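# Clip both heat sinks onto their power modules

## Task

Each of the two heat sinks already rests on its own power module; close each module's spring clip over its heat sink until it snaps shut. At the end, both heat sinks must still sit on their studs and both power modules must lie flat on the table.

## Robot and tools

Robot: two arms, left_arm carrying a five-finger left hand and right_arm carrying a five-finger right hand (the left is the mirror image). Scene frame: origin at table-top height midway between the nominal bases, +z up, +x out over the table, left_arm on the +y side. Actual bases: left_arm at (+0.007, +0.394, 0) m, right_arm at (-0.062, -0.512, 0) m, both nearly unrotated. Each arm reports its hand pose, velocities and Hand target in its own base frame. Fixed cameras and the table use the scene frame.

Hand point: a point 0.05 m in front of the palm and 0.15 m out from the wrist flange. Its +z runs along the straight fingers, +y out of the palm, +x across the palm away from the thumb on the right hand (toward the thumb on the left hand). Straight fingertips reach about 0.06 to 0.07 m past it along +z and sit 0.06 m behind it along -y. A bracket on the little-finger side of the wrist can strike things, and with the fingers level the wrist may hang below the hand point and meet the table first.

The 28-number row (used by execute_actions and move): all values in [-1, 1], one flat list covering both arms, always all 28 even if one arm is idle. Order: left dx, dy, dz, rx, ry, rz; left little, ring, middle, index, thumb_bend, thumb_turn; left force_limit, speed; then the same 14 for the right. The six pose numbers are an offset, not a pose: measured from that arm's Hand target as it stood when the action or move began, along that Hand target's own axes. Scale: 1.0 equals 0.6 m for dx/dy/dz and 180 degrees for rx/ry/rz, which together form one rotation vector. Repeating an offset moves the arm again; all six at 0 re-requests the current Hand target. Orientation commands are clipped to within 32 degrees of the measured orientation per step.

Hand numbers are absolute targets, not offsets. Fingers: +1 straight/open, -1 curled. thumb_bend: +1 straight, -1 fully bent. thumb_turn: +1 beside the palm, -1 in front of it opposite the fingers. force_limit maps -1..+1 to about 0..10 N at the fingertip (0..15 N for the two thumb motors); speed maps -1..+0.48 from near zero to full, full above that. For a gentle grip, close with speed at -0.94 or lower. Alternatively write grasp numbers a, b, c in the first three motor places and exact zeros in the other three: a curls index and middle and bends the thumb, b curls ring and little, c swings the thumb in front of the palm; (0,0,0) is a fully open hand. To leave a hand unchanged, resend the eight numbers last actually used for it (before any were used, its hand_measured plus hand_force_limit and hand_speed).

execute_actions: argument actions is a list of actions; each action is a list of up to 15 rows, one per 1/30 s step; a short action repeats its last row to fill 15 steps. Every row in an action counts from that action's starting Hand target. An empty list returns camera images; cameras picks which (by name, or ["all"]).

move: target is one 28-number row or a list of up to 15 rows, every offset counted from the same starting Hand targets. The hand point follows a straight path. speed is top path speed in m/s (0.002 to 3.6, default 0.25; turning up to twice that in rad/s), one value or one per target. blend, in metres, rounds corners between listed targets (0 = full stop at each). stop_force, in N (3 to 120, one value shared by both arms), ends an arm's path when its wrist sensor feels that much push against the motion; omit it when backing away from something the hand presses on, and do not trust it on rotating moves. zero (only with stop_force): true rezeroes before the move, false keeps the old zero so repeated steps accumulate. blocking=false returns early while the move continues (not allowed with stop_force). Moves do not avoid obstacles or the other arm; do not route a path near an arm's own base.

wait: seconds from 0 to 10, arms hold their last command. stop: brakes a running move. zoom_image: camera plus region [x0, y0, x1, y1] in that camera's pixels, at most 504 wide and 504 high, only for cameras in the latest images. show_instructions: shows the reference pages. zero_wrist_force: arm is left_arm or right_arm; tares its wrist sensor. finished_scene: ends the scene permanently (scene 1, optional).

Cameras: cam_head_left and cam_head_right (896x504, on a shared bar), cam_high (896x504), cam_left_wrist and cam_right_wrist (672x504 fisheye).

Results: end_effector_position (m) and quat_wxyz in the arm's base frame, Hand target (the base for the next offsets), joint positions and torques, Wrist force and Wrist torque in the end effector's axes plus the peak since last shown, and per motor hand_measured, hand_stopped_by (moving, target, force, stalled, fault) and hand_load_n (positive when the finger is pushed open; a drop to about 0 means a lost grip). A move adds a move: line such as done, off_target, moving, held or fault, with limits=paced (pose clipped) or limits=held (steps withheld). Neither done nor off_target proves contact or its absence. If the hand point rests short of the Hand target, send the gap as an extra offset.

Avoid: net force around 150 N or joint contact torque at its limit (wrist joints 24.3 N m) causes a 10 s fault stop; pushing even slightly past a firm contact can trigger it. Arms colliding or one hand gripping the other can fail the scene. Do not drop, slam or fling parts, overload fingers, or let anything leave the table. Long strain heats motors (MOTOR HOT at 70 °C, brake stop at 85 °C). Objects may occasionally be nudged by outside pushes.

Each tool is called after "Request:" in YAML: its name, and indented under it one key for each argument.

Reference images:

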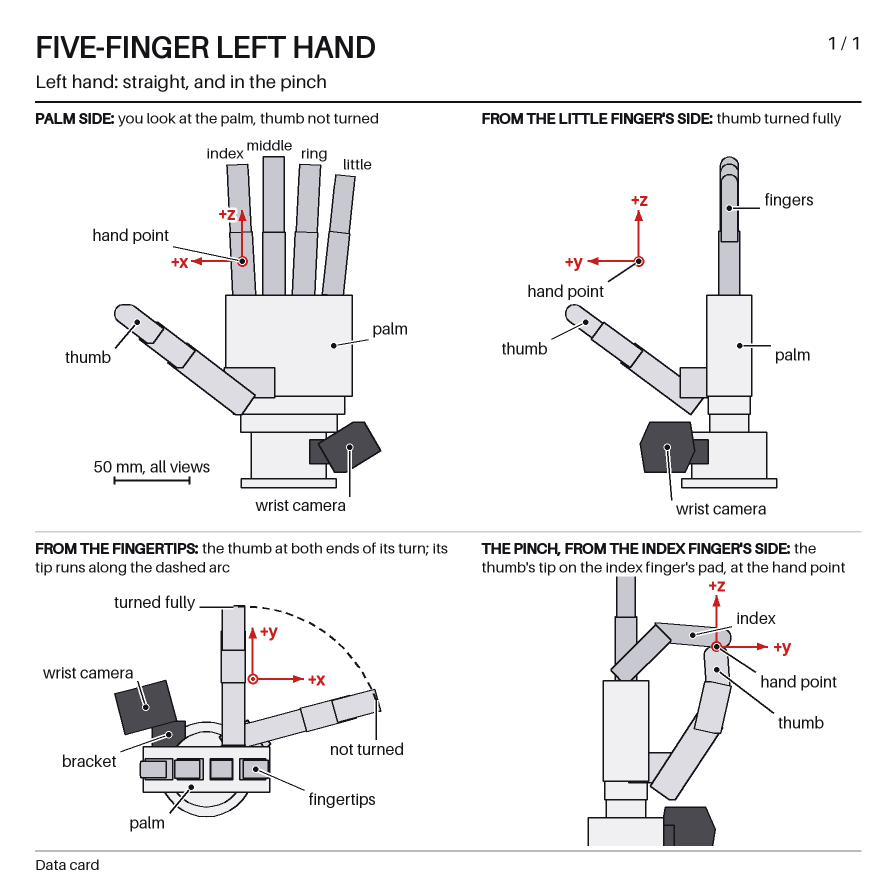

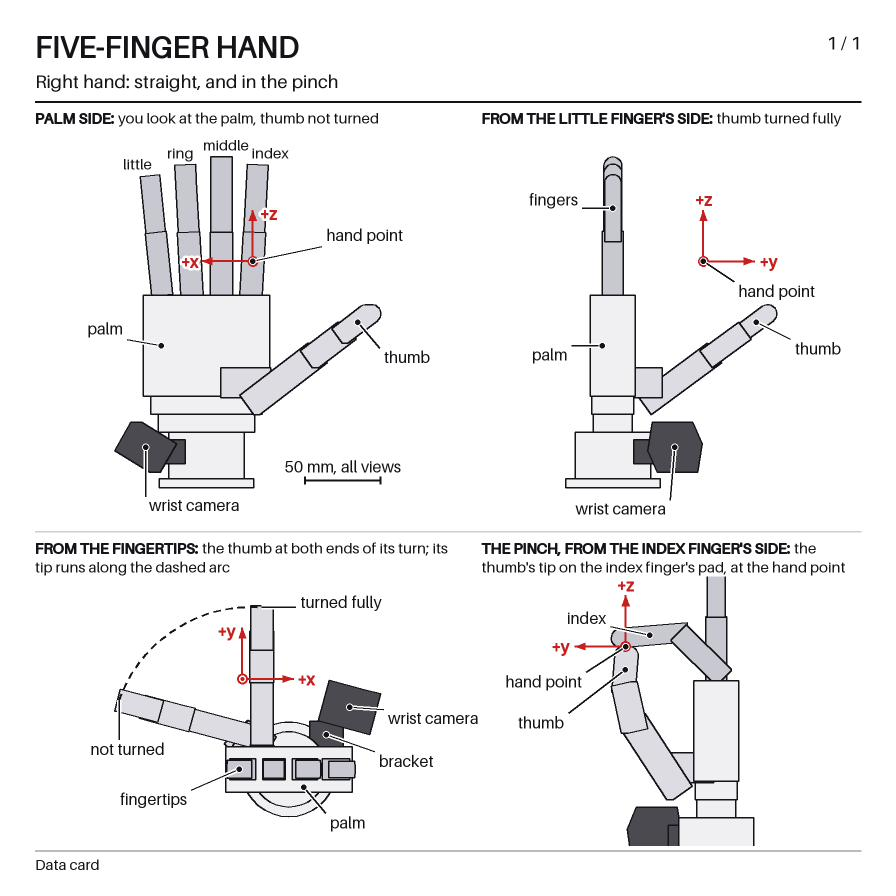

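## Session

Request:
execute_actions:
  actions: []

Scene clock: 0.00 s.
left_arm: end_effector_position=(+0.5255, -0.2509, +0.1369) hand_measured=(+1.000, +1.000, +1.000, +1.000, +1.000, +1.000) hand_load_n=(+0.5, +0.0, +0.0, +0.0, +0.0, +0.0) hand_stopped_by=(target, target, target, target, target, target) hand_force_limit=0.00 hand_speed=-0.80 end_effector_quat_wxyz=(+0.363, -0.425, -0.535, +0.634) | right_arm: end_effector_position=(+0.2080, -0.3711, +0.1563) hand_measured=(+1.000, +1.000, +1.000, +1.000, +1.000, +1.000) hand_load_n=(+0.0, +0.0, +0.0, +0.0, +0.0, +0.0) hand_stopped_by=(target, target, target, target, target, target) hand_force_limit=0.00 hand_speed=-0.80 end_effector_quat_wxyz=(+0.238, +0.931, +0.190, -0.202)
Joint positions: left_arm=[3.085 -2.931 -0.65 0.366 -1.136 0.181] | right_arm=[-0.995 -1.383 1.996 0.622 2.12 0.077]
Joint velocities: within noise
Joint torques (N m): no reading
Wrist force (N): no reading
Wrist torque (N m): no reading
Wrist force, peak (N): no reading
Hand target: left_arm +0.5255, -0.2509, +0.1369; +0.363, -0.425, -0.535, +0.634 | right_arm +0.2080, -0.3711, +0.1563; +0.238, +0.931, +0.190, -0.202

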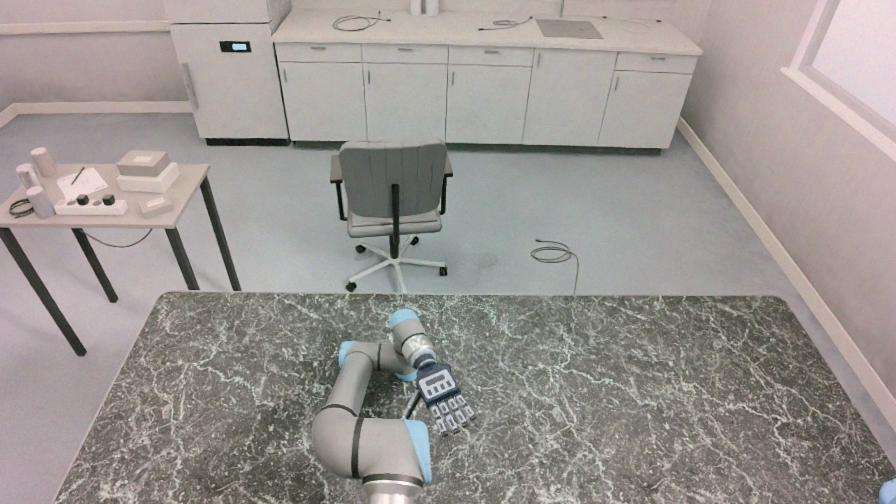

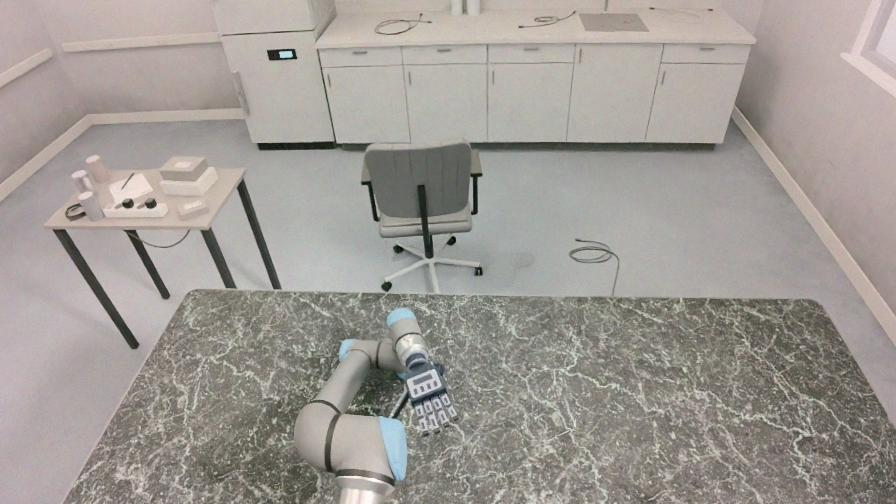

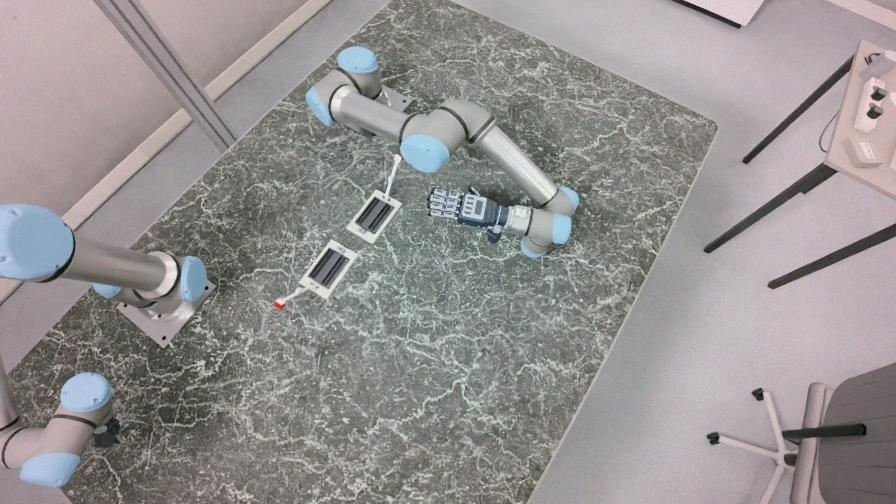

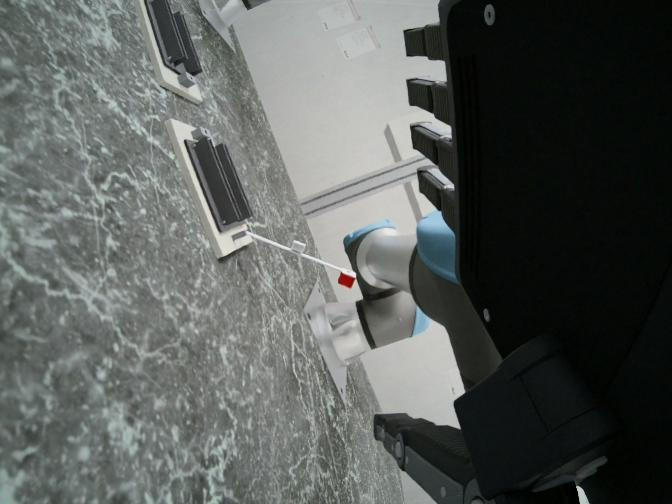

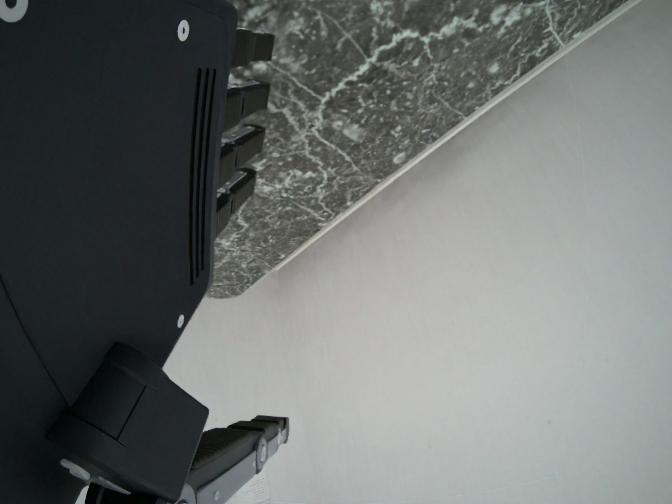

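Request:
zoom_image:
  camera: "cam_high"
  region: [250, 130, 450, 330]

Request:
zoom_image:
  camera: "cam_left_wrist"
  region: [120, 0, 400, 320]

Request:
show_instructions:

Scaled by 2.520 from the camera's 896x504 image, which has a finer 1280x720 frame.

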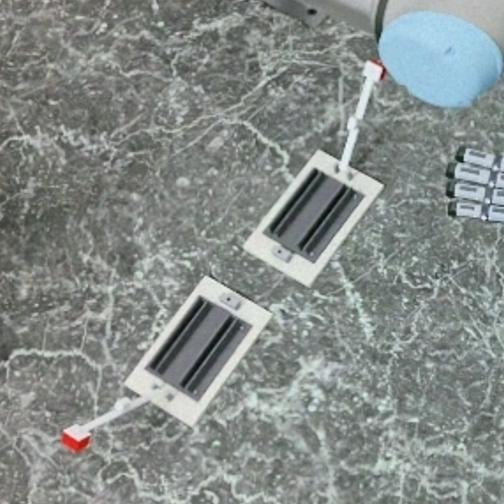

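Scaled by 1.575 from the camera's 672x504 image, which has a finer 960x720 frame.

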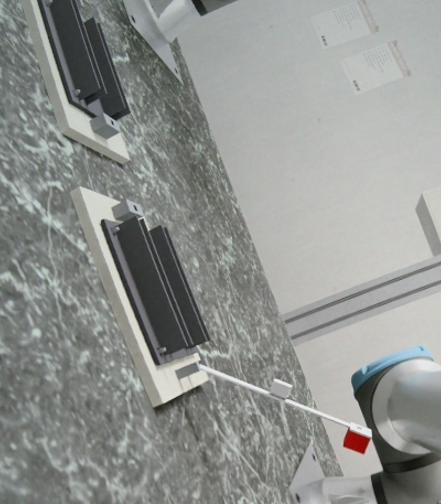

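Reference images for this scene: FIVE-FINGER LEFT HAND page 1, FIVE-FINGER HAND page 1.

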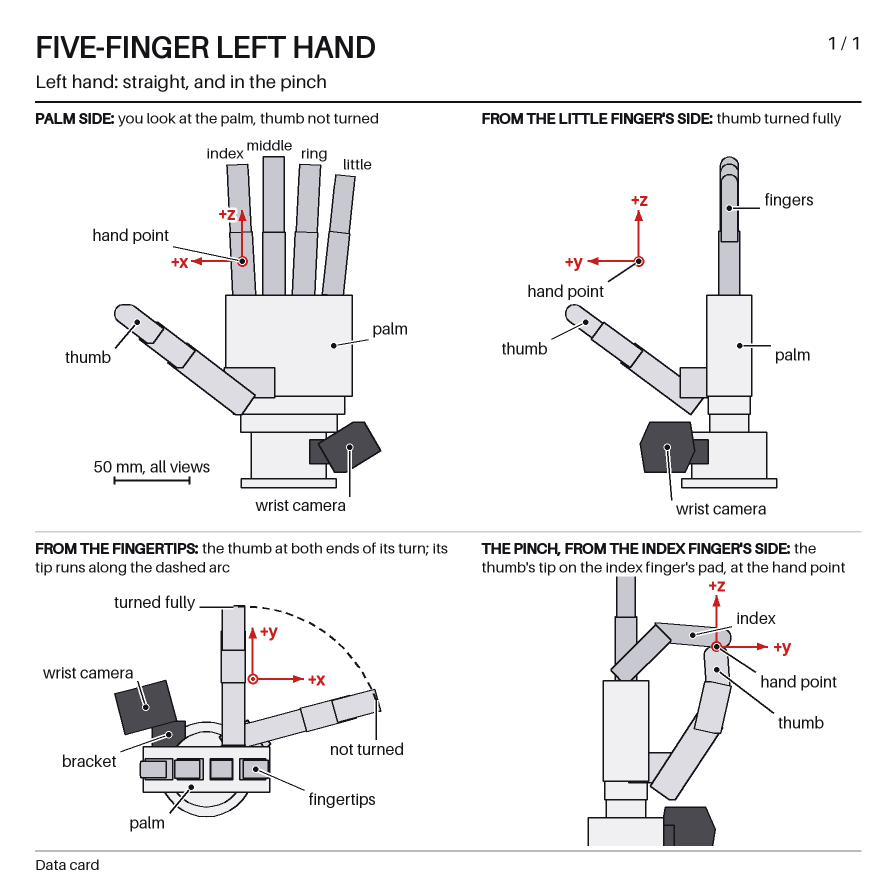

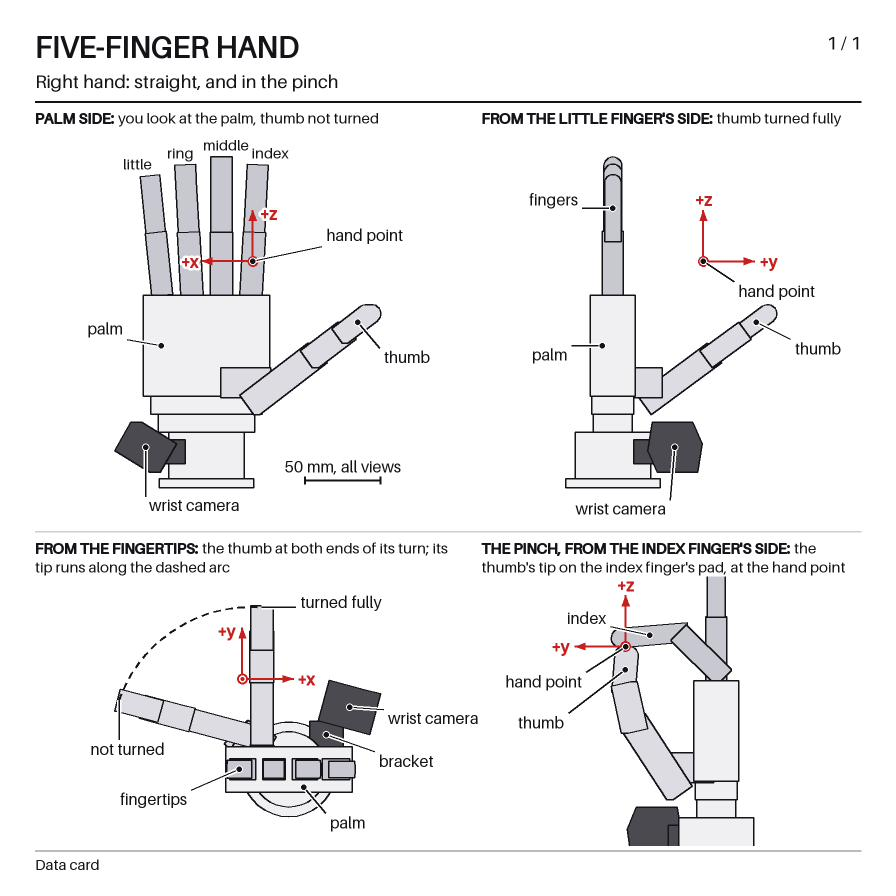

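Request:
zoom_image:
  camera: "cam_left_wrist"
  region: [150, 100, 370, 300]

Request:
zoom_image:
  camera: "cam_high"
  region: [330, 140, 430, 250]

Request:
zoom_image:
  camera: "cam_high"
  region: [265, 225, 375, 325]

Scaled by 2.291 from the camera's 672x504 image, which has a finer 960x720 frame.

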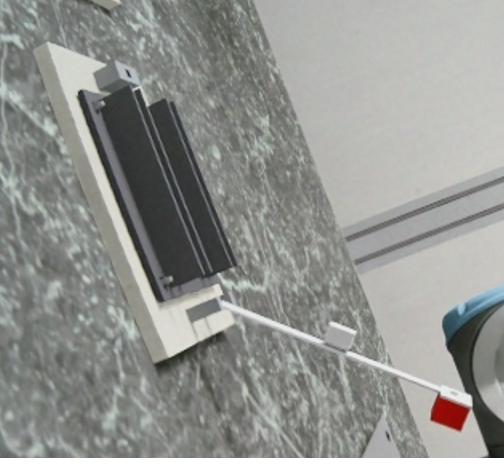

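Scaled by 4.582 from the camera's 896x504 image, which has a finer 1280x720 frame.

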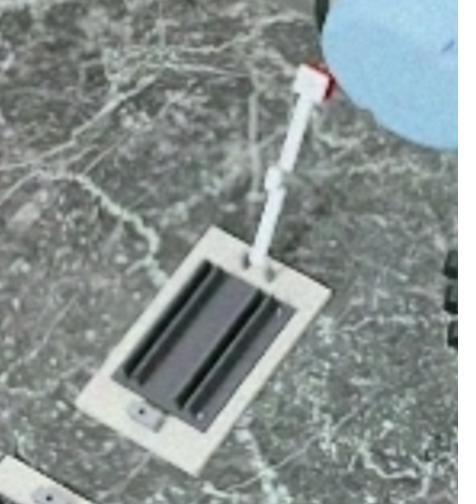

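Scaled by 4.582 from the camera's 896x504 image, which has a finer 1280x720 frame.

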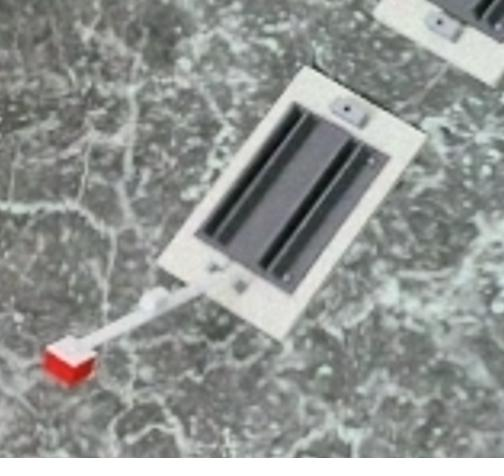

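Request:
move:
  target:
    - [0.0667, -0.2835, 0.0338, -0.1445, 0.252, 0.213, 1, 1, 1, 1, 1, 1, 0, -0.8, 0.1735, -0.183, -0.3325, -0.0905, 0.1062, -0.416, 1, 1, 1, 1, 1, 1, 0, -0.8]
    - [0.338, -0.309, 0.266, -0.289, 0.504, 0.426, 1, 1, 1, 1, 1, 1, 0, -0.8, 0.347, -0.366, -0.665, -0.181, 0.2125, -0.832, 1, 1, 1, 1, 1, 1, 0, -0.8]
  speed: 0.35
  blend: 0.03
  cameras: ["all"]

Scene clock: 129.90 s.
left_arm: end_effector_position=(+0.3024, -0.0942, +0.3000) hand_measured=(+1.000, +1.000, +1.000, +1.000, +1.000, +1.000) hand_load_n=(+0.0, +0.0, +0.0, +0.0, +0.0, +0.0) hand_stopped_by=(target, target, target, target, target, target) hand_force_limit=0.00 hand_speed=-0.80 end_effector_quat_wxyz=(+0.000, +1.000, +0.000, +0.000) | right_arm: end_effector_position=(+0.3991, +0.0688, +0.3002) hand_measured=(+1.000, +1.000, +1.000, +1.000, +1.000, +1.000) hand_load_n=(+0.0, +0.0, +0.0, +0.0, +0.0, +0.0) hand_stopped_by=(target, target, target, target, target, target) hand_force_limit=0.00 hand_speed=-0.80 end_effector_quat_wxyz=(+0.001, +0.001, +1.000, +0.000)
Joint positions: left_arm=[3.526 -1.449 -1.78 1.657 -1.571 1.954] | right_arm=[-0.347 -1.448 1.535 1.483 1.57 -1.917]
Joint torques (N m): left_arm=[7.34 25.26 7.93 -0.42 1.46 1.3] | right_arm=[7.09 -12.37 -25.89 5.09 -2.34 -2.93]
Wrist force (N): left_arm=[-0.3 -0.2 0.1] | right_arm=[0.7 -1.2 -0.8]
Wrist torque (N m): left_arm=[-0.29 0.04 -0.12] | right_arm=[-0.17 -0.02 -0.11]
Wrist force, peak (N): left_arm=[-0.8 -1.1 0.4] | right_arm=[0.9 -1.2 -0.7]
Hand target: left_arm +0.3023, -0.0941, +0.3000; +0.000, +1.000, +0.000, +0.000 | right_arm +0.3991, +0.0688, +0.3002; +0.001, +0.001, +1.000, +0.000
Off the commanded pose: left_arm 0.000 m, 0 deg | right_arm 0.000 m, 0 deg.
move: done
camera_calibration:
cam_left_wrist: T_world_to_cam=[[0.197413, 0.980239, 0.0126017, 0.0235895], [0.843476, -0.176393, 0.50738, -0.42286], [0.499576, -0.0895342, -0.86163, 0.216339], [0, 0, 0, 1]] pos_world=[0.243937, -0.078343, 0.400657]
cam_right_wrist: T_world_to_cam=[[-0.257424, 0.965617, -0.0362861, 0.0507768], [0.822253, 0.23862, 0.516682, -0.496389], [0.507575, 0.10317, -0.855408, 0.165076], [0, 0, 0, 1]] pos_world=[0.33744, 0.0523866, 0.399525]

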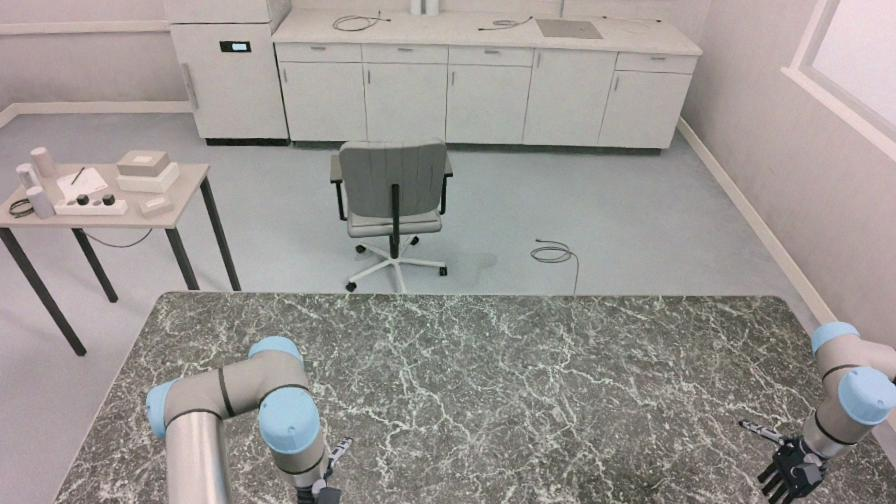

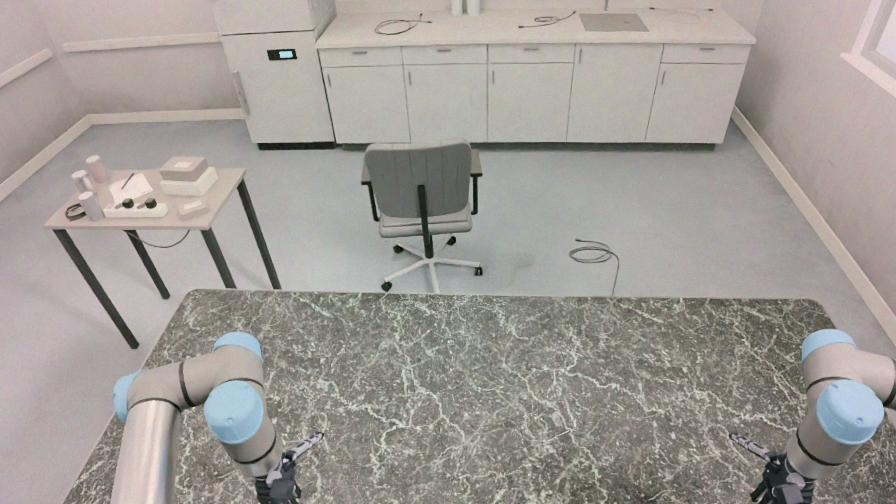

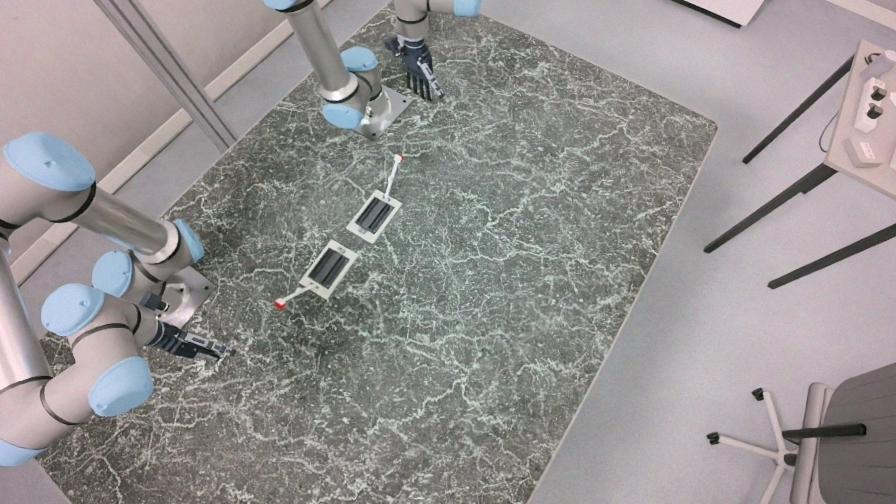

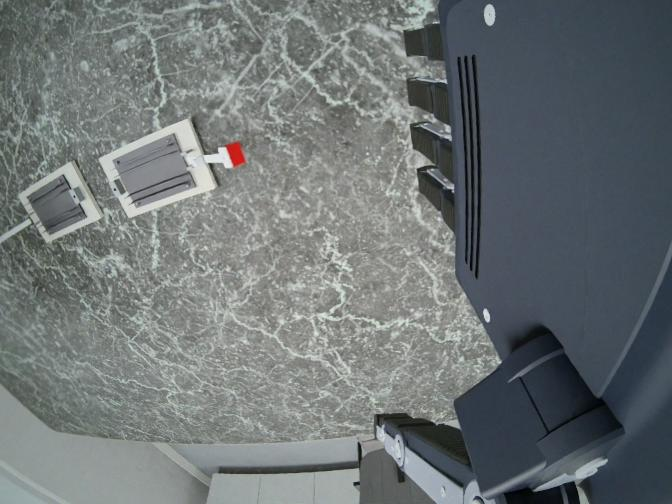

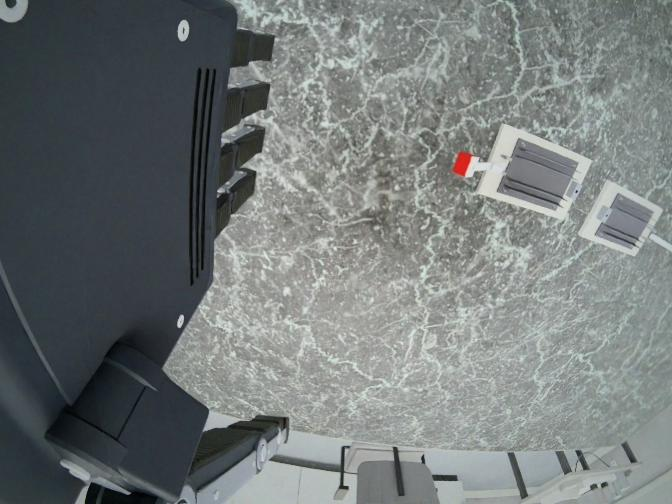

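Request:
move:
  target: [0, 0.083, 0.25, 0, 0, 0, 1, 1, 1, 1, 1, 1, 0, -0.8, 0, 0.083, 0.25, 0, 0, 0, 1, 1, 1, 1, 1, 1, 0, -0.8]
  speed: 0.25
  cameras: ["cam_high", "cam_left_wrist", "cam_right_wrist"]

Scene clock: 148.33 s.
left_arm: end_effector_position=(+0.3022, -0.1439, +0.1501) hand_measured=(+1.000, +1.000, +1.000, +1.000, +1.000, +1.000) hand_load_n=(+0.0, -0.5, +0.0, +0.0, +0.0, +0.5) hand_stopped_by=(target, target, target, target, target, target) hand_force_limit=0.00 hand_speed=-0.80 end_effector_quat_wxyz=(+0.000, +1.000, +0.000, +0.000) | right_arm: end_effector_position=(+0.3994, +0.1186, +0.1503) hand_measured=(+1.000, +1.000, +1.000, +1.000, +1.000, +1.000) hand_load_n=(+0.0, +0.0, +0.0, +0.0, +0.0, +0.0) hand_stopped_by=(target, target, target, target, target, target) hand_force_limit=0.00 hand_speed=-0.80 end_effector_quat_wxyz=(+0.001, +0.001, +1.000, +0.000)
Joint positions: left_arm=[3.331 -1.585 -2.054 2.068 -1.571 1.759] | right_arm=[-0.208 -1.34 1.805 1.105 1.571 -1.778]
Joint torques (N m): left_arm=[-5.13 6.15 5.93 -0.53 -1.77 -1.6] | right_arm=[6.63 -14.4 -10.12 -0.36 2.4 2.88]
Wrist force (N): left_arm=[-0.1 -0.5 0.3] | right_arm=[0.4 -0.9 -0.6]
Wrist torque (N m): left_arm=[-0.37 0.03 -0.03] | right_arm=[-0.14 0.02 -0.24]
Wrist force, peak (N): left_arm=[-0.5 -0.3 1.2] | right_arm=[0.7 -1.6 -1.5]
Hand target: left_arm +0.3023, -0.1440, +0.1500; +0.000, +1.000, +0.000, +0.000 | right_arm +0.3994, +0.1186, +0.1502; +0.001, +0.001, +1.000, +0.000
Off the commanded pose: left_arm 0.000 m, 0 deg | right_arm 0.000 m, 0 deg.
move: done
camera_calibration:
cam_left_wrist: T_world_to_cam=[[0.197379, 0.980248, 0.0124665, 0.0743576], [0.843487, -0.176294, 0.507396, -0.355498], [0.499572, -0.0896338, -0.861623, 0.082758], [0, 0, 0, 1]] pos_world=[0.243837, -0.128143, 0.250757]
cam_right_wrist: T_world_to_cam=[[-0.257424, 0.965617, -0.0362861, -0.00267667], [0.822253, 0.23862, 0.516682, -0.431016], [0.507575, 0.10317, -0.855408, 0.0314746], [0, 0, 0, 1]] pos_world=[0.33774, 0.102187, 0.249525]
Images, in order (width x height): cam_high 896x504, cam_left_wrist 672x504, cam_right_wrist 672x504.

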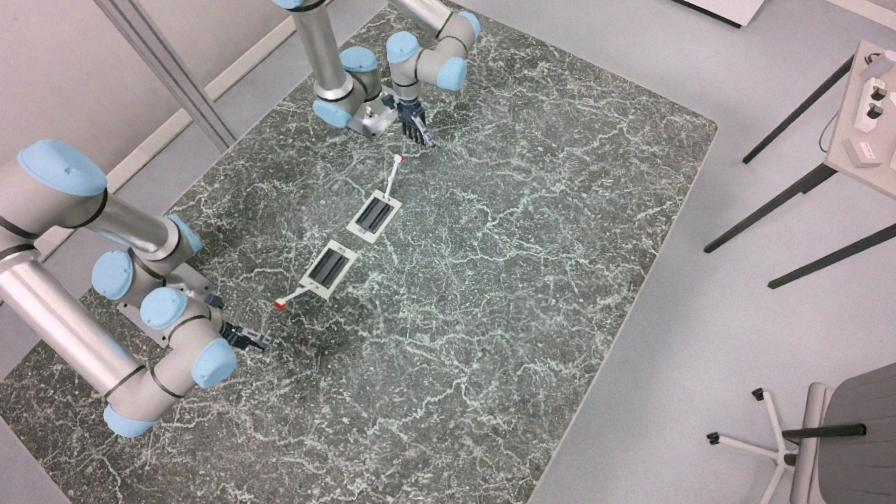

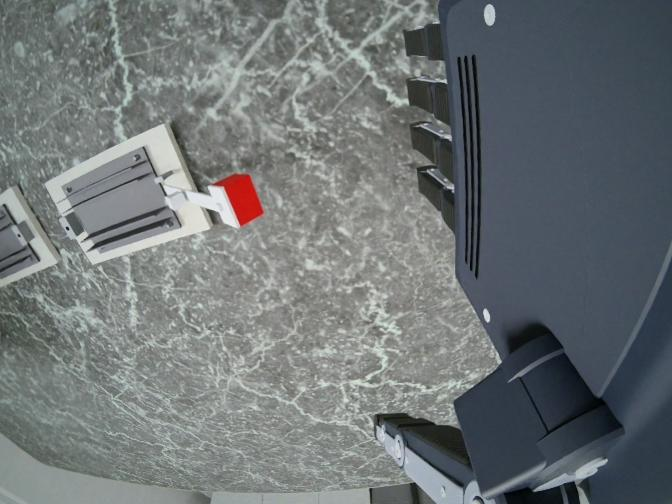

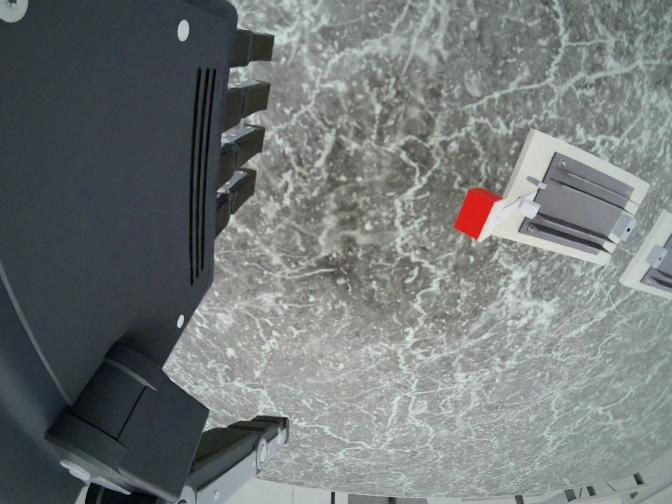

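Request:
zoom_image:
  camera: "cam_left_wrist"
  region: [30, 100, 290, 295]

Request:
zoom_image:
  camera: "cam_right_wrist"
  region: [430, 110, 670, 290]

Scaled by 1.938 from the camera's 672x504 image, which has a finer 960x720 frame.

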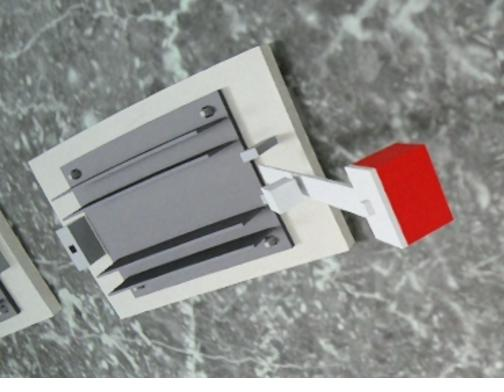

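Scaled by 2.100 from the camera's 672x504 image, which has a finer 960x720 frame.

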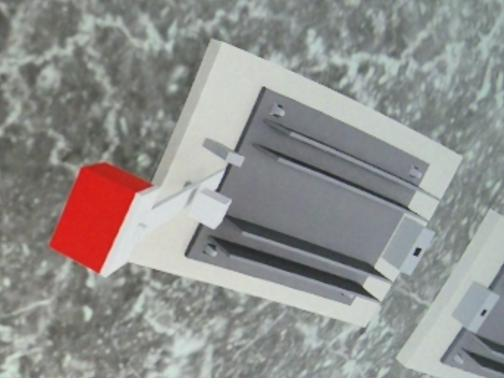

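Request:
move:
  target: [0, 0.25, -0.0333, 0, 0, 0, 1, 1, 1, 1, 1, 1, 0, -0.8, 0, 0, 0, 0, 0, 0, 1, 1, 1, 1, 1, 1, 0, -0.8]
  speed: 0.08
  stop_force: 12
  cameras: ["cam_high", "cam_left_wrist"]

Scene clock: 159.10 s.
left_arm: end_effector_position=(+0.3024, -0.2940, +0.1700) hand_measured=(+1.000, +1.000, +1.000, +1.000, +1.000, +1.000) hand_load_n=(+0.0, +0.0, +0.0, +0.0, +0.0, +0.0) hand_stopped_by=(target, target, target, target, target, target) hand_force_limit=0.00 hand_speed=-0.80 end_effector_quat_wxyz=(+0.000, +1.000, +0.000, +0.000) | right_arm: end_effector_position=(+0.3994, +0.1186, +0.1502) hand_measured=(+1.000, +1.000, +1.000, +1.000, +1.000, +1.000) hand_load_n=(+0.0, +0.0, +0.0, +0.0, +0.0, +0.0) hand_stopped_by=(target, target, target, target, target, target) hand_force_limit=0.00 hand_speed=-0.80 end_effector_quat_wxyz=(+0.001, +0.001, +1.000, +0.000)
Joint positions: left_arm=[2.812 -1.747 -1.816 1.992 -1.57 1.241] | right_arm=[-0.208 -1.34 1.805 1.105 1.571 -1.778]
Joint torques (N m): left_arm=[-6.97 10.63 25.73 -3.67 -0.51 -1.67] | right_arm=[6.32 -14.17 -10 -0.36 2.47 3.17]
Wrist force (N): left_arm=[-0.4 -3.9 -5.2] | right_arm=[0.7 -0.9 -0.6]
Wrist torque (N m): left_arm=[-0.07 -0.06 0.02] | right_arm=[-0.13 -0.01 -0.23]
Wrist force, peak (N): left_arm=[-0.5 -7.4 -9.9] | right_arm=[0.7 -1.1 -0.7]
Hand target: left_arm +0.3024, -0.2940, +0.1700; +0.000, +1.000, +0.000, +0.000 | right_arm +0.3994, +0.1186, +0.1502; +0.001, +0.001, +1.000, +0.000
Off the commanded pose: left_arm 0.000 m, 0 deg | right_arm 0.000 m, 0 deg.
move: done
camera_calibration:
cam_left_wrist: T_world_to_cam=[[0.197379, 0.980248, 0.0124665, 0.221127], [0.843487, -0.176294, 0.507396, -0.392123], [0.499572, -0.0896338, -0.861623, 0.0864093], [0, 0, 0, 1]] pos_world=[0.243937, -0.278143, 0.270657]
Images, in order (width x height): cam_high 896x504, cam_left_wrist 672x504.

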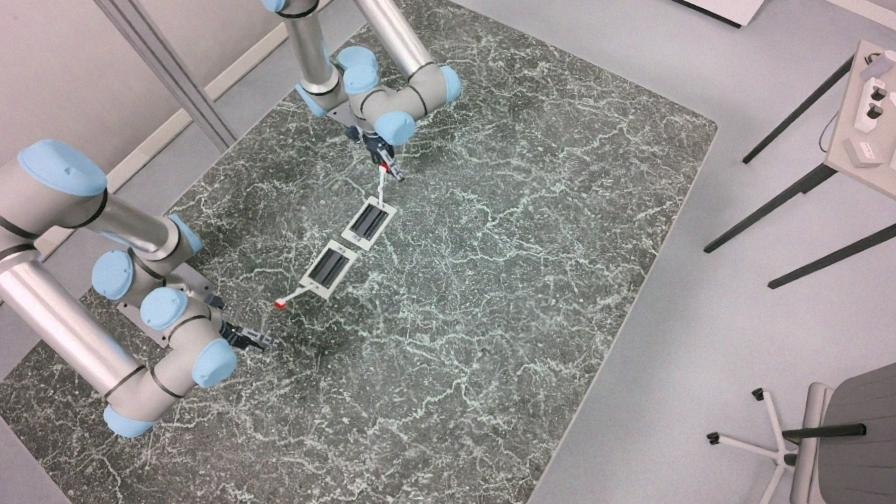

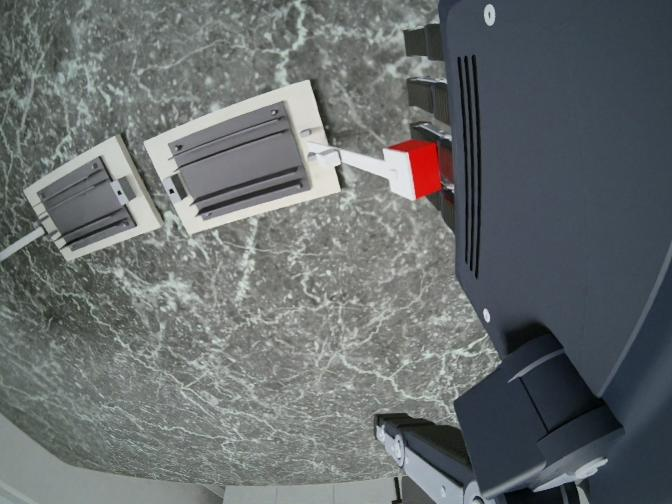

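Request:
move:
  target: [0, -0.0667, 0, 0, 0, 0, 1, 1, 1, 1, 1, 1, 0, -0.8, 0, 0, 0, 0, 0, 0, 1, 1, 1, 1, 1, 1, 0, -0.8]
  speed: 0.08
  cameras: ["cam_high", "cam_left_wrist"]

Scene clock: 175.73 s.
left_arm: end_effector_position=(+0.3024, -0.2540, +0.1700) hand_measured=(+1.000, +1.000, +1.000, +1.000, +1.000, +1.000) hand_load_n=(-0.5, +0.0, +0.0, +0.0, +0.0, +0.0) hand_stopped_by=(target, target, target, target, target, target) hand_force_limit=0.00 hand_speed=-0.80 end_effector_quat_wxyz=(+0.000, +1.000, +0.000, +0.000) | right_arm: end_effector_position=(+0.3994, +0.1186, +0.1502) hand_measured=(+1.000, +1.000, +1.000, +1.000, +1.000, +1.000) hand_load_n=(+0.0, +0.0, +0.0, +0.0, +0.0, +0.0) hand_stopped_by=(target, target, target, target, target, target) hand_force_limit=0.00 hand_speed=-0.80 end_effector_quat_wxyz=(+0.001, +0.001, +1.000, +0.000)
Joint positions: left_arm=[2.933 -1.688 -1.886 2.003 -1.571 1.361] | right_arm=[-0.208 -1.34 1.805 1.105 1.571 -1.778]
Joint torques (N m): left_arm=[6.92 31.34 6.55 -0.45 1.7 1.44] | right_arm=[6.03 -14.11 -9.72 -0.41 2.26 2.98]
Wrist force (N): left_arm=[-0.2 -0.6 0.3] | right_arm=[0.6 -0.8 -0.6]
Wrist torque (N m): left_arm=[-0.33 0.05 -0.10] | right_arm=[-0.13 0.00 -0.23]
Wrist force, peak (N): left_arm=[-0.4 -3.3 -6.1] | right_arm=[0.5 -1.1 -0.9]
Hand target: left_arm +0.3024, -0.2539, +0.1700; +0.000, +1.000, +0.000, +0.000 | right_arm +0.3994, +0.1186, +0.1502; +0.001, +0.001, +1.000, +0.000
Off the commanded pose: left_arm 0.000 m, 0 deg | right_arm 0.000 m, 0 deg.
move: done
camera_calibration:
cam_left_wrist: T_world_to_cam=[[0.197379, 0.980248, 0.0124665, 0.181917], [0.843487, -0.176294, 0.507396, -0.385071], [0.499572, -0.0896338, -0.861623, 0.0899946], [0, 0, 0, 1]] pos_world=[0.243937, -0.238143, 0.270657]
Images, in order (width x height): cam_high 896x504, cam_left_wrist 672x504.

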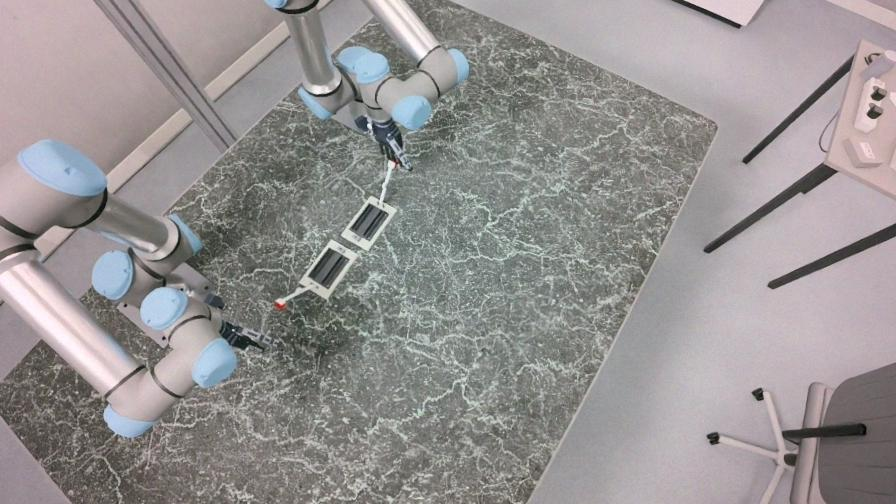

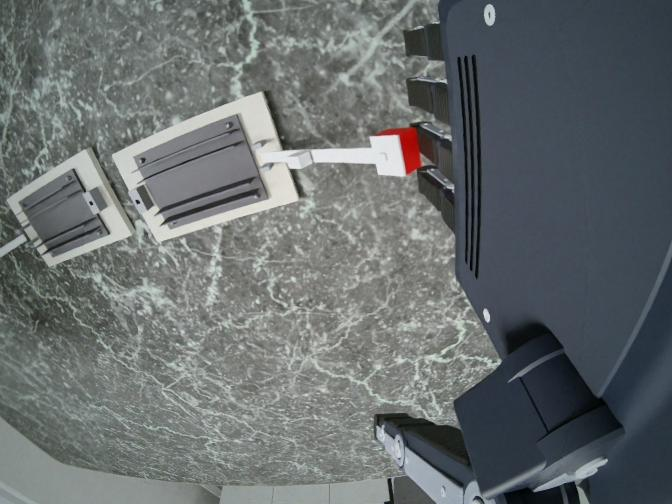

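Request:
zoom_image:
  camera: "cam_high"
  region: [265, 135, 425, 305]

Request:
zoom_image:
  camera: "cam_left_wrist"
  region: [100, 80, 320, 260]

Scaled by 2.965 from the camera's 896x504 image, which has a finer 1280x720 frame.

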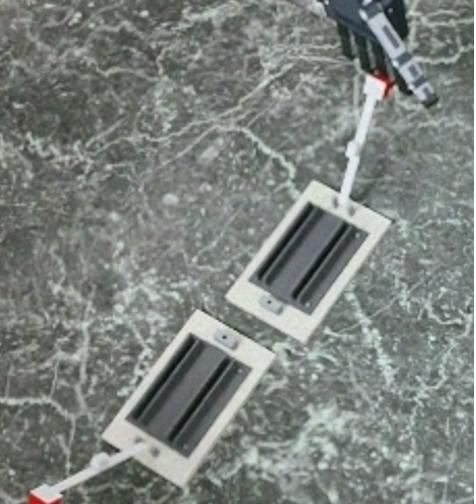

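Scaled by 2.291 from the camera's 672x504 image, which has a finer 960x720 frame.

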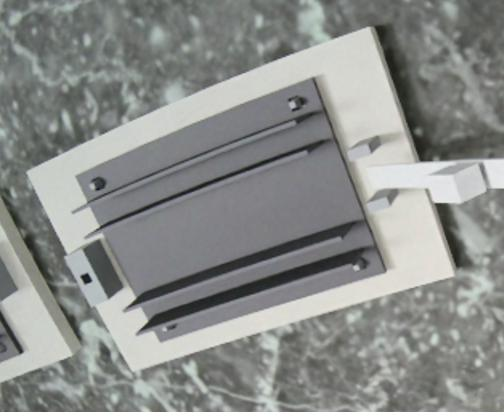

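Request:
move:
  target:
    - [0, -0.1, 0, 0, 0, 0, -1, -1, -1, 1, 1, 1, 0, -0.5, 0, 0, -0.283, 0.04, -0.041, -0.124, 1, 1, 1, 1, 1, 1, 0, -0.8]
    - [0, -0.1, 0, 0, 0, 0, -1, -1, -1, 1, 1, 1, 0, -0.5, 0.248, 0.7653, -0.1667, 0.1577, -0.165, -0.495, 1, 1, 1, 1, 1, 1, 0, -0.8]
    - [0, -0.1, 0, 0, 0, 0, -1, -1, -1, 1, 1, 1, 0, -0.5, 0.248, 0.7653, 0.05, 0.1577, -0.165, -0.495, 1, 1, 1, 1, 1, 1, 0, -0.8]
  speed: 0.3
  blend: [0.03, 0.03, 0]
  cameras: ["all"]

Scene clock: 301.77 s.
left_arm: end_effector_position=(+0.3023, -0.1939, +0.1700) hand_measured=(-1.000, -1.000, -1.000, +1.000, +1.000, +1.000) hand_load_n=(+0.0, +0.0, +0.0, +0.0, +0.0, +0.0) hand_stopped_by=(target, target, target, target, target, target) hand_force_limit=0.00 hand_speed=-0.50 end_effector_quat_wxyz=(+0.000, +1.000, +0.000, +0.000) | right_arm: end_effector_position=(+0.2512, +0.5780, +0.1200) hand_measured=(+1.000, +1.000, +1.000, +1.000, +1.000, +1.000) hand_load_n=(+0.0, +0.0, +0.0, +0.0, +0.0, +0.0) hand_stopped_by=(target, target, target, target, target, target) hand_force_limit=0.00 hand_speed=-0.80 end_effector_quat_wxyz=(-0.229, +0.685, -0.656, +0.219)
Joint positions: left_arm=[3.14 -1.61 -1.971 2.01 -1.571 1.568] | right_arm=[1.062 -0.907 1.177 0.925 2.108 -2.229]
Joint torques (N m): left_arm=[6.49 30.2 6.59 -0.93 1.56 1.46] | right_arm=[-5.84 -33.08 -11.28 -0.86 -1.69 -3.04]
Wrist force (N): left_arm=[-0.2 -0.4 0.0] | right_arm=[0.1 -2.2 0.0]
Wrist torque (N m): left_arm=[-0.29 0.03 -0.11] | right_arm=[-0.29 -0.01 -0.29]
Wrist force, peak (N): left_arm=[-0.4 -0.8 0.6] | right_arm=[-0.8 -2.6 -1.2]
Hand target: left_arm +0.3023, -0.1939, +0.1700; +0.000, +1.000, +0.000, +0.000 | right_arm +0.2513, +0.5780, +0.1199; -0.229, +0.685, -0.656, +0.219
Off the commanded pose: left_arm 0.000 m, 0 deg | right_arm 0.000 m, 0 deg.
move: done
camera_calibration:
cam_left_wrist: T_world_to_cam=[[0.197379, 0.980248, 0.0124665, 0.123102], [0.843487, -0.176294, 0.507396, -0.374494], [0.499572, -0.0896338, -0.861623, 0.0953726], [0, 0, 0, 1]] pos_world=[0.243937, -0.178143, 0.270657]
cam_right_wrist: T_world_to_cam=[[-0.737486, -0.291977, -0.608986, 0.43068], [-0.537411, 0.799826, 0.267334, -0.355914], [0.409027, 0.524431, -0.746772, -0.198363], [0, 0, 0, 1]] pos_world=[0.207485, 0.514446, 0.209294]

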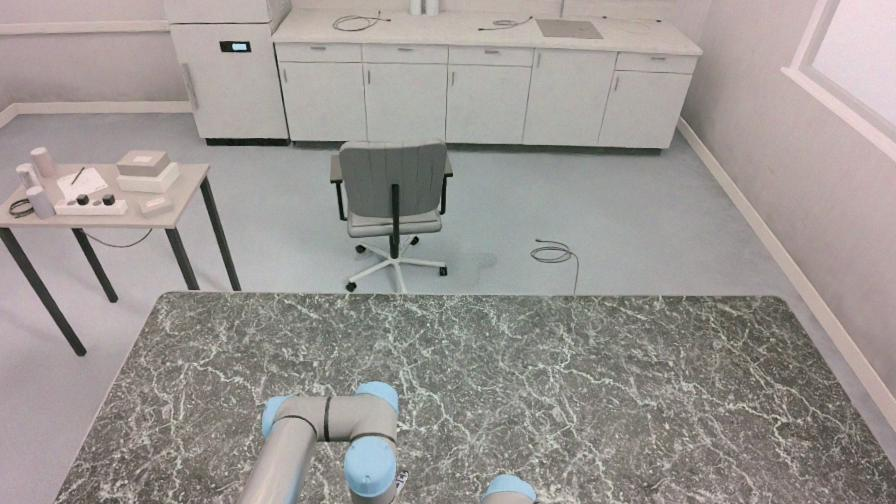

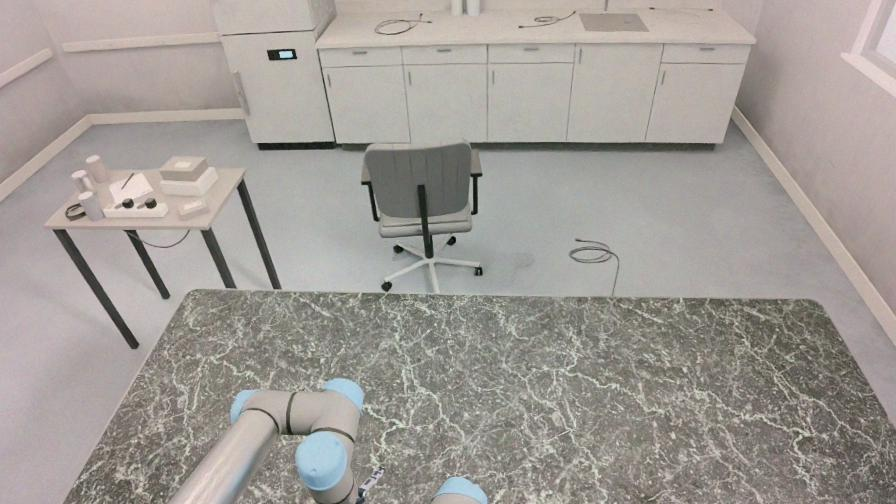

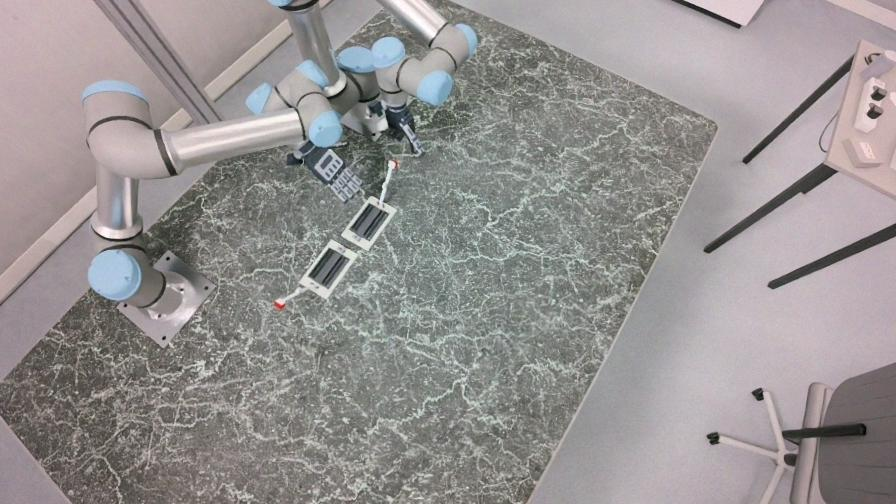

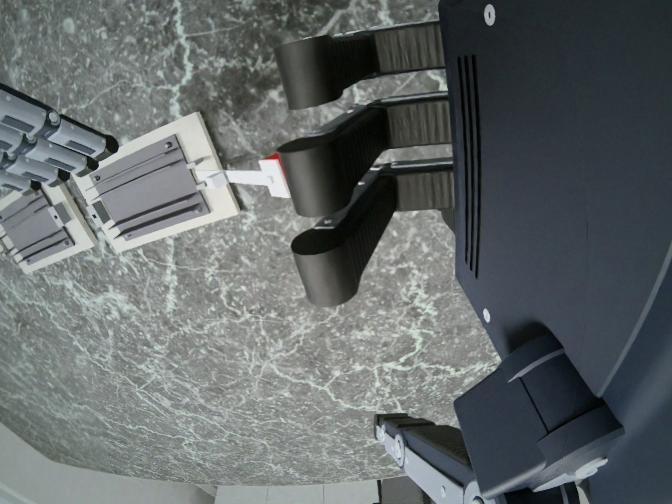

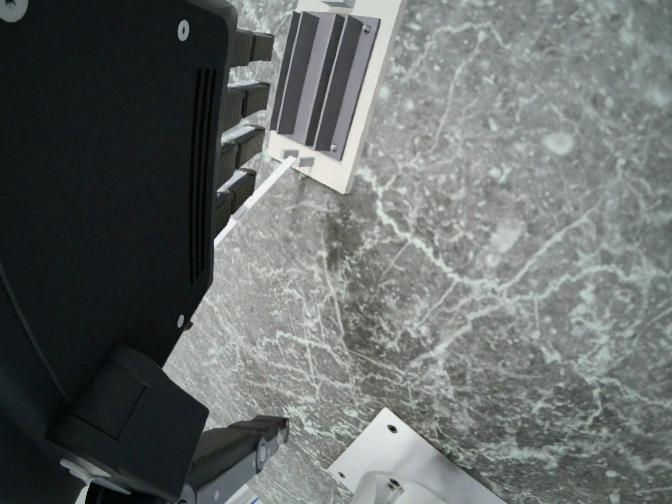

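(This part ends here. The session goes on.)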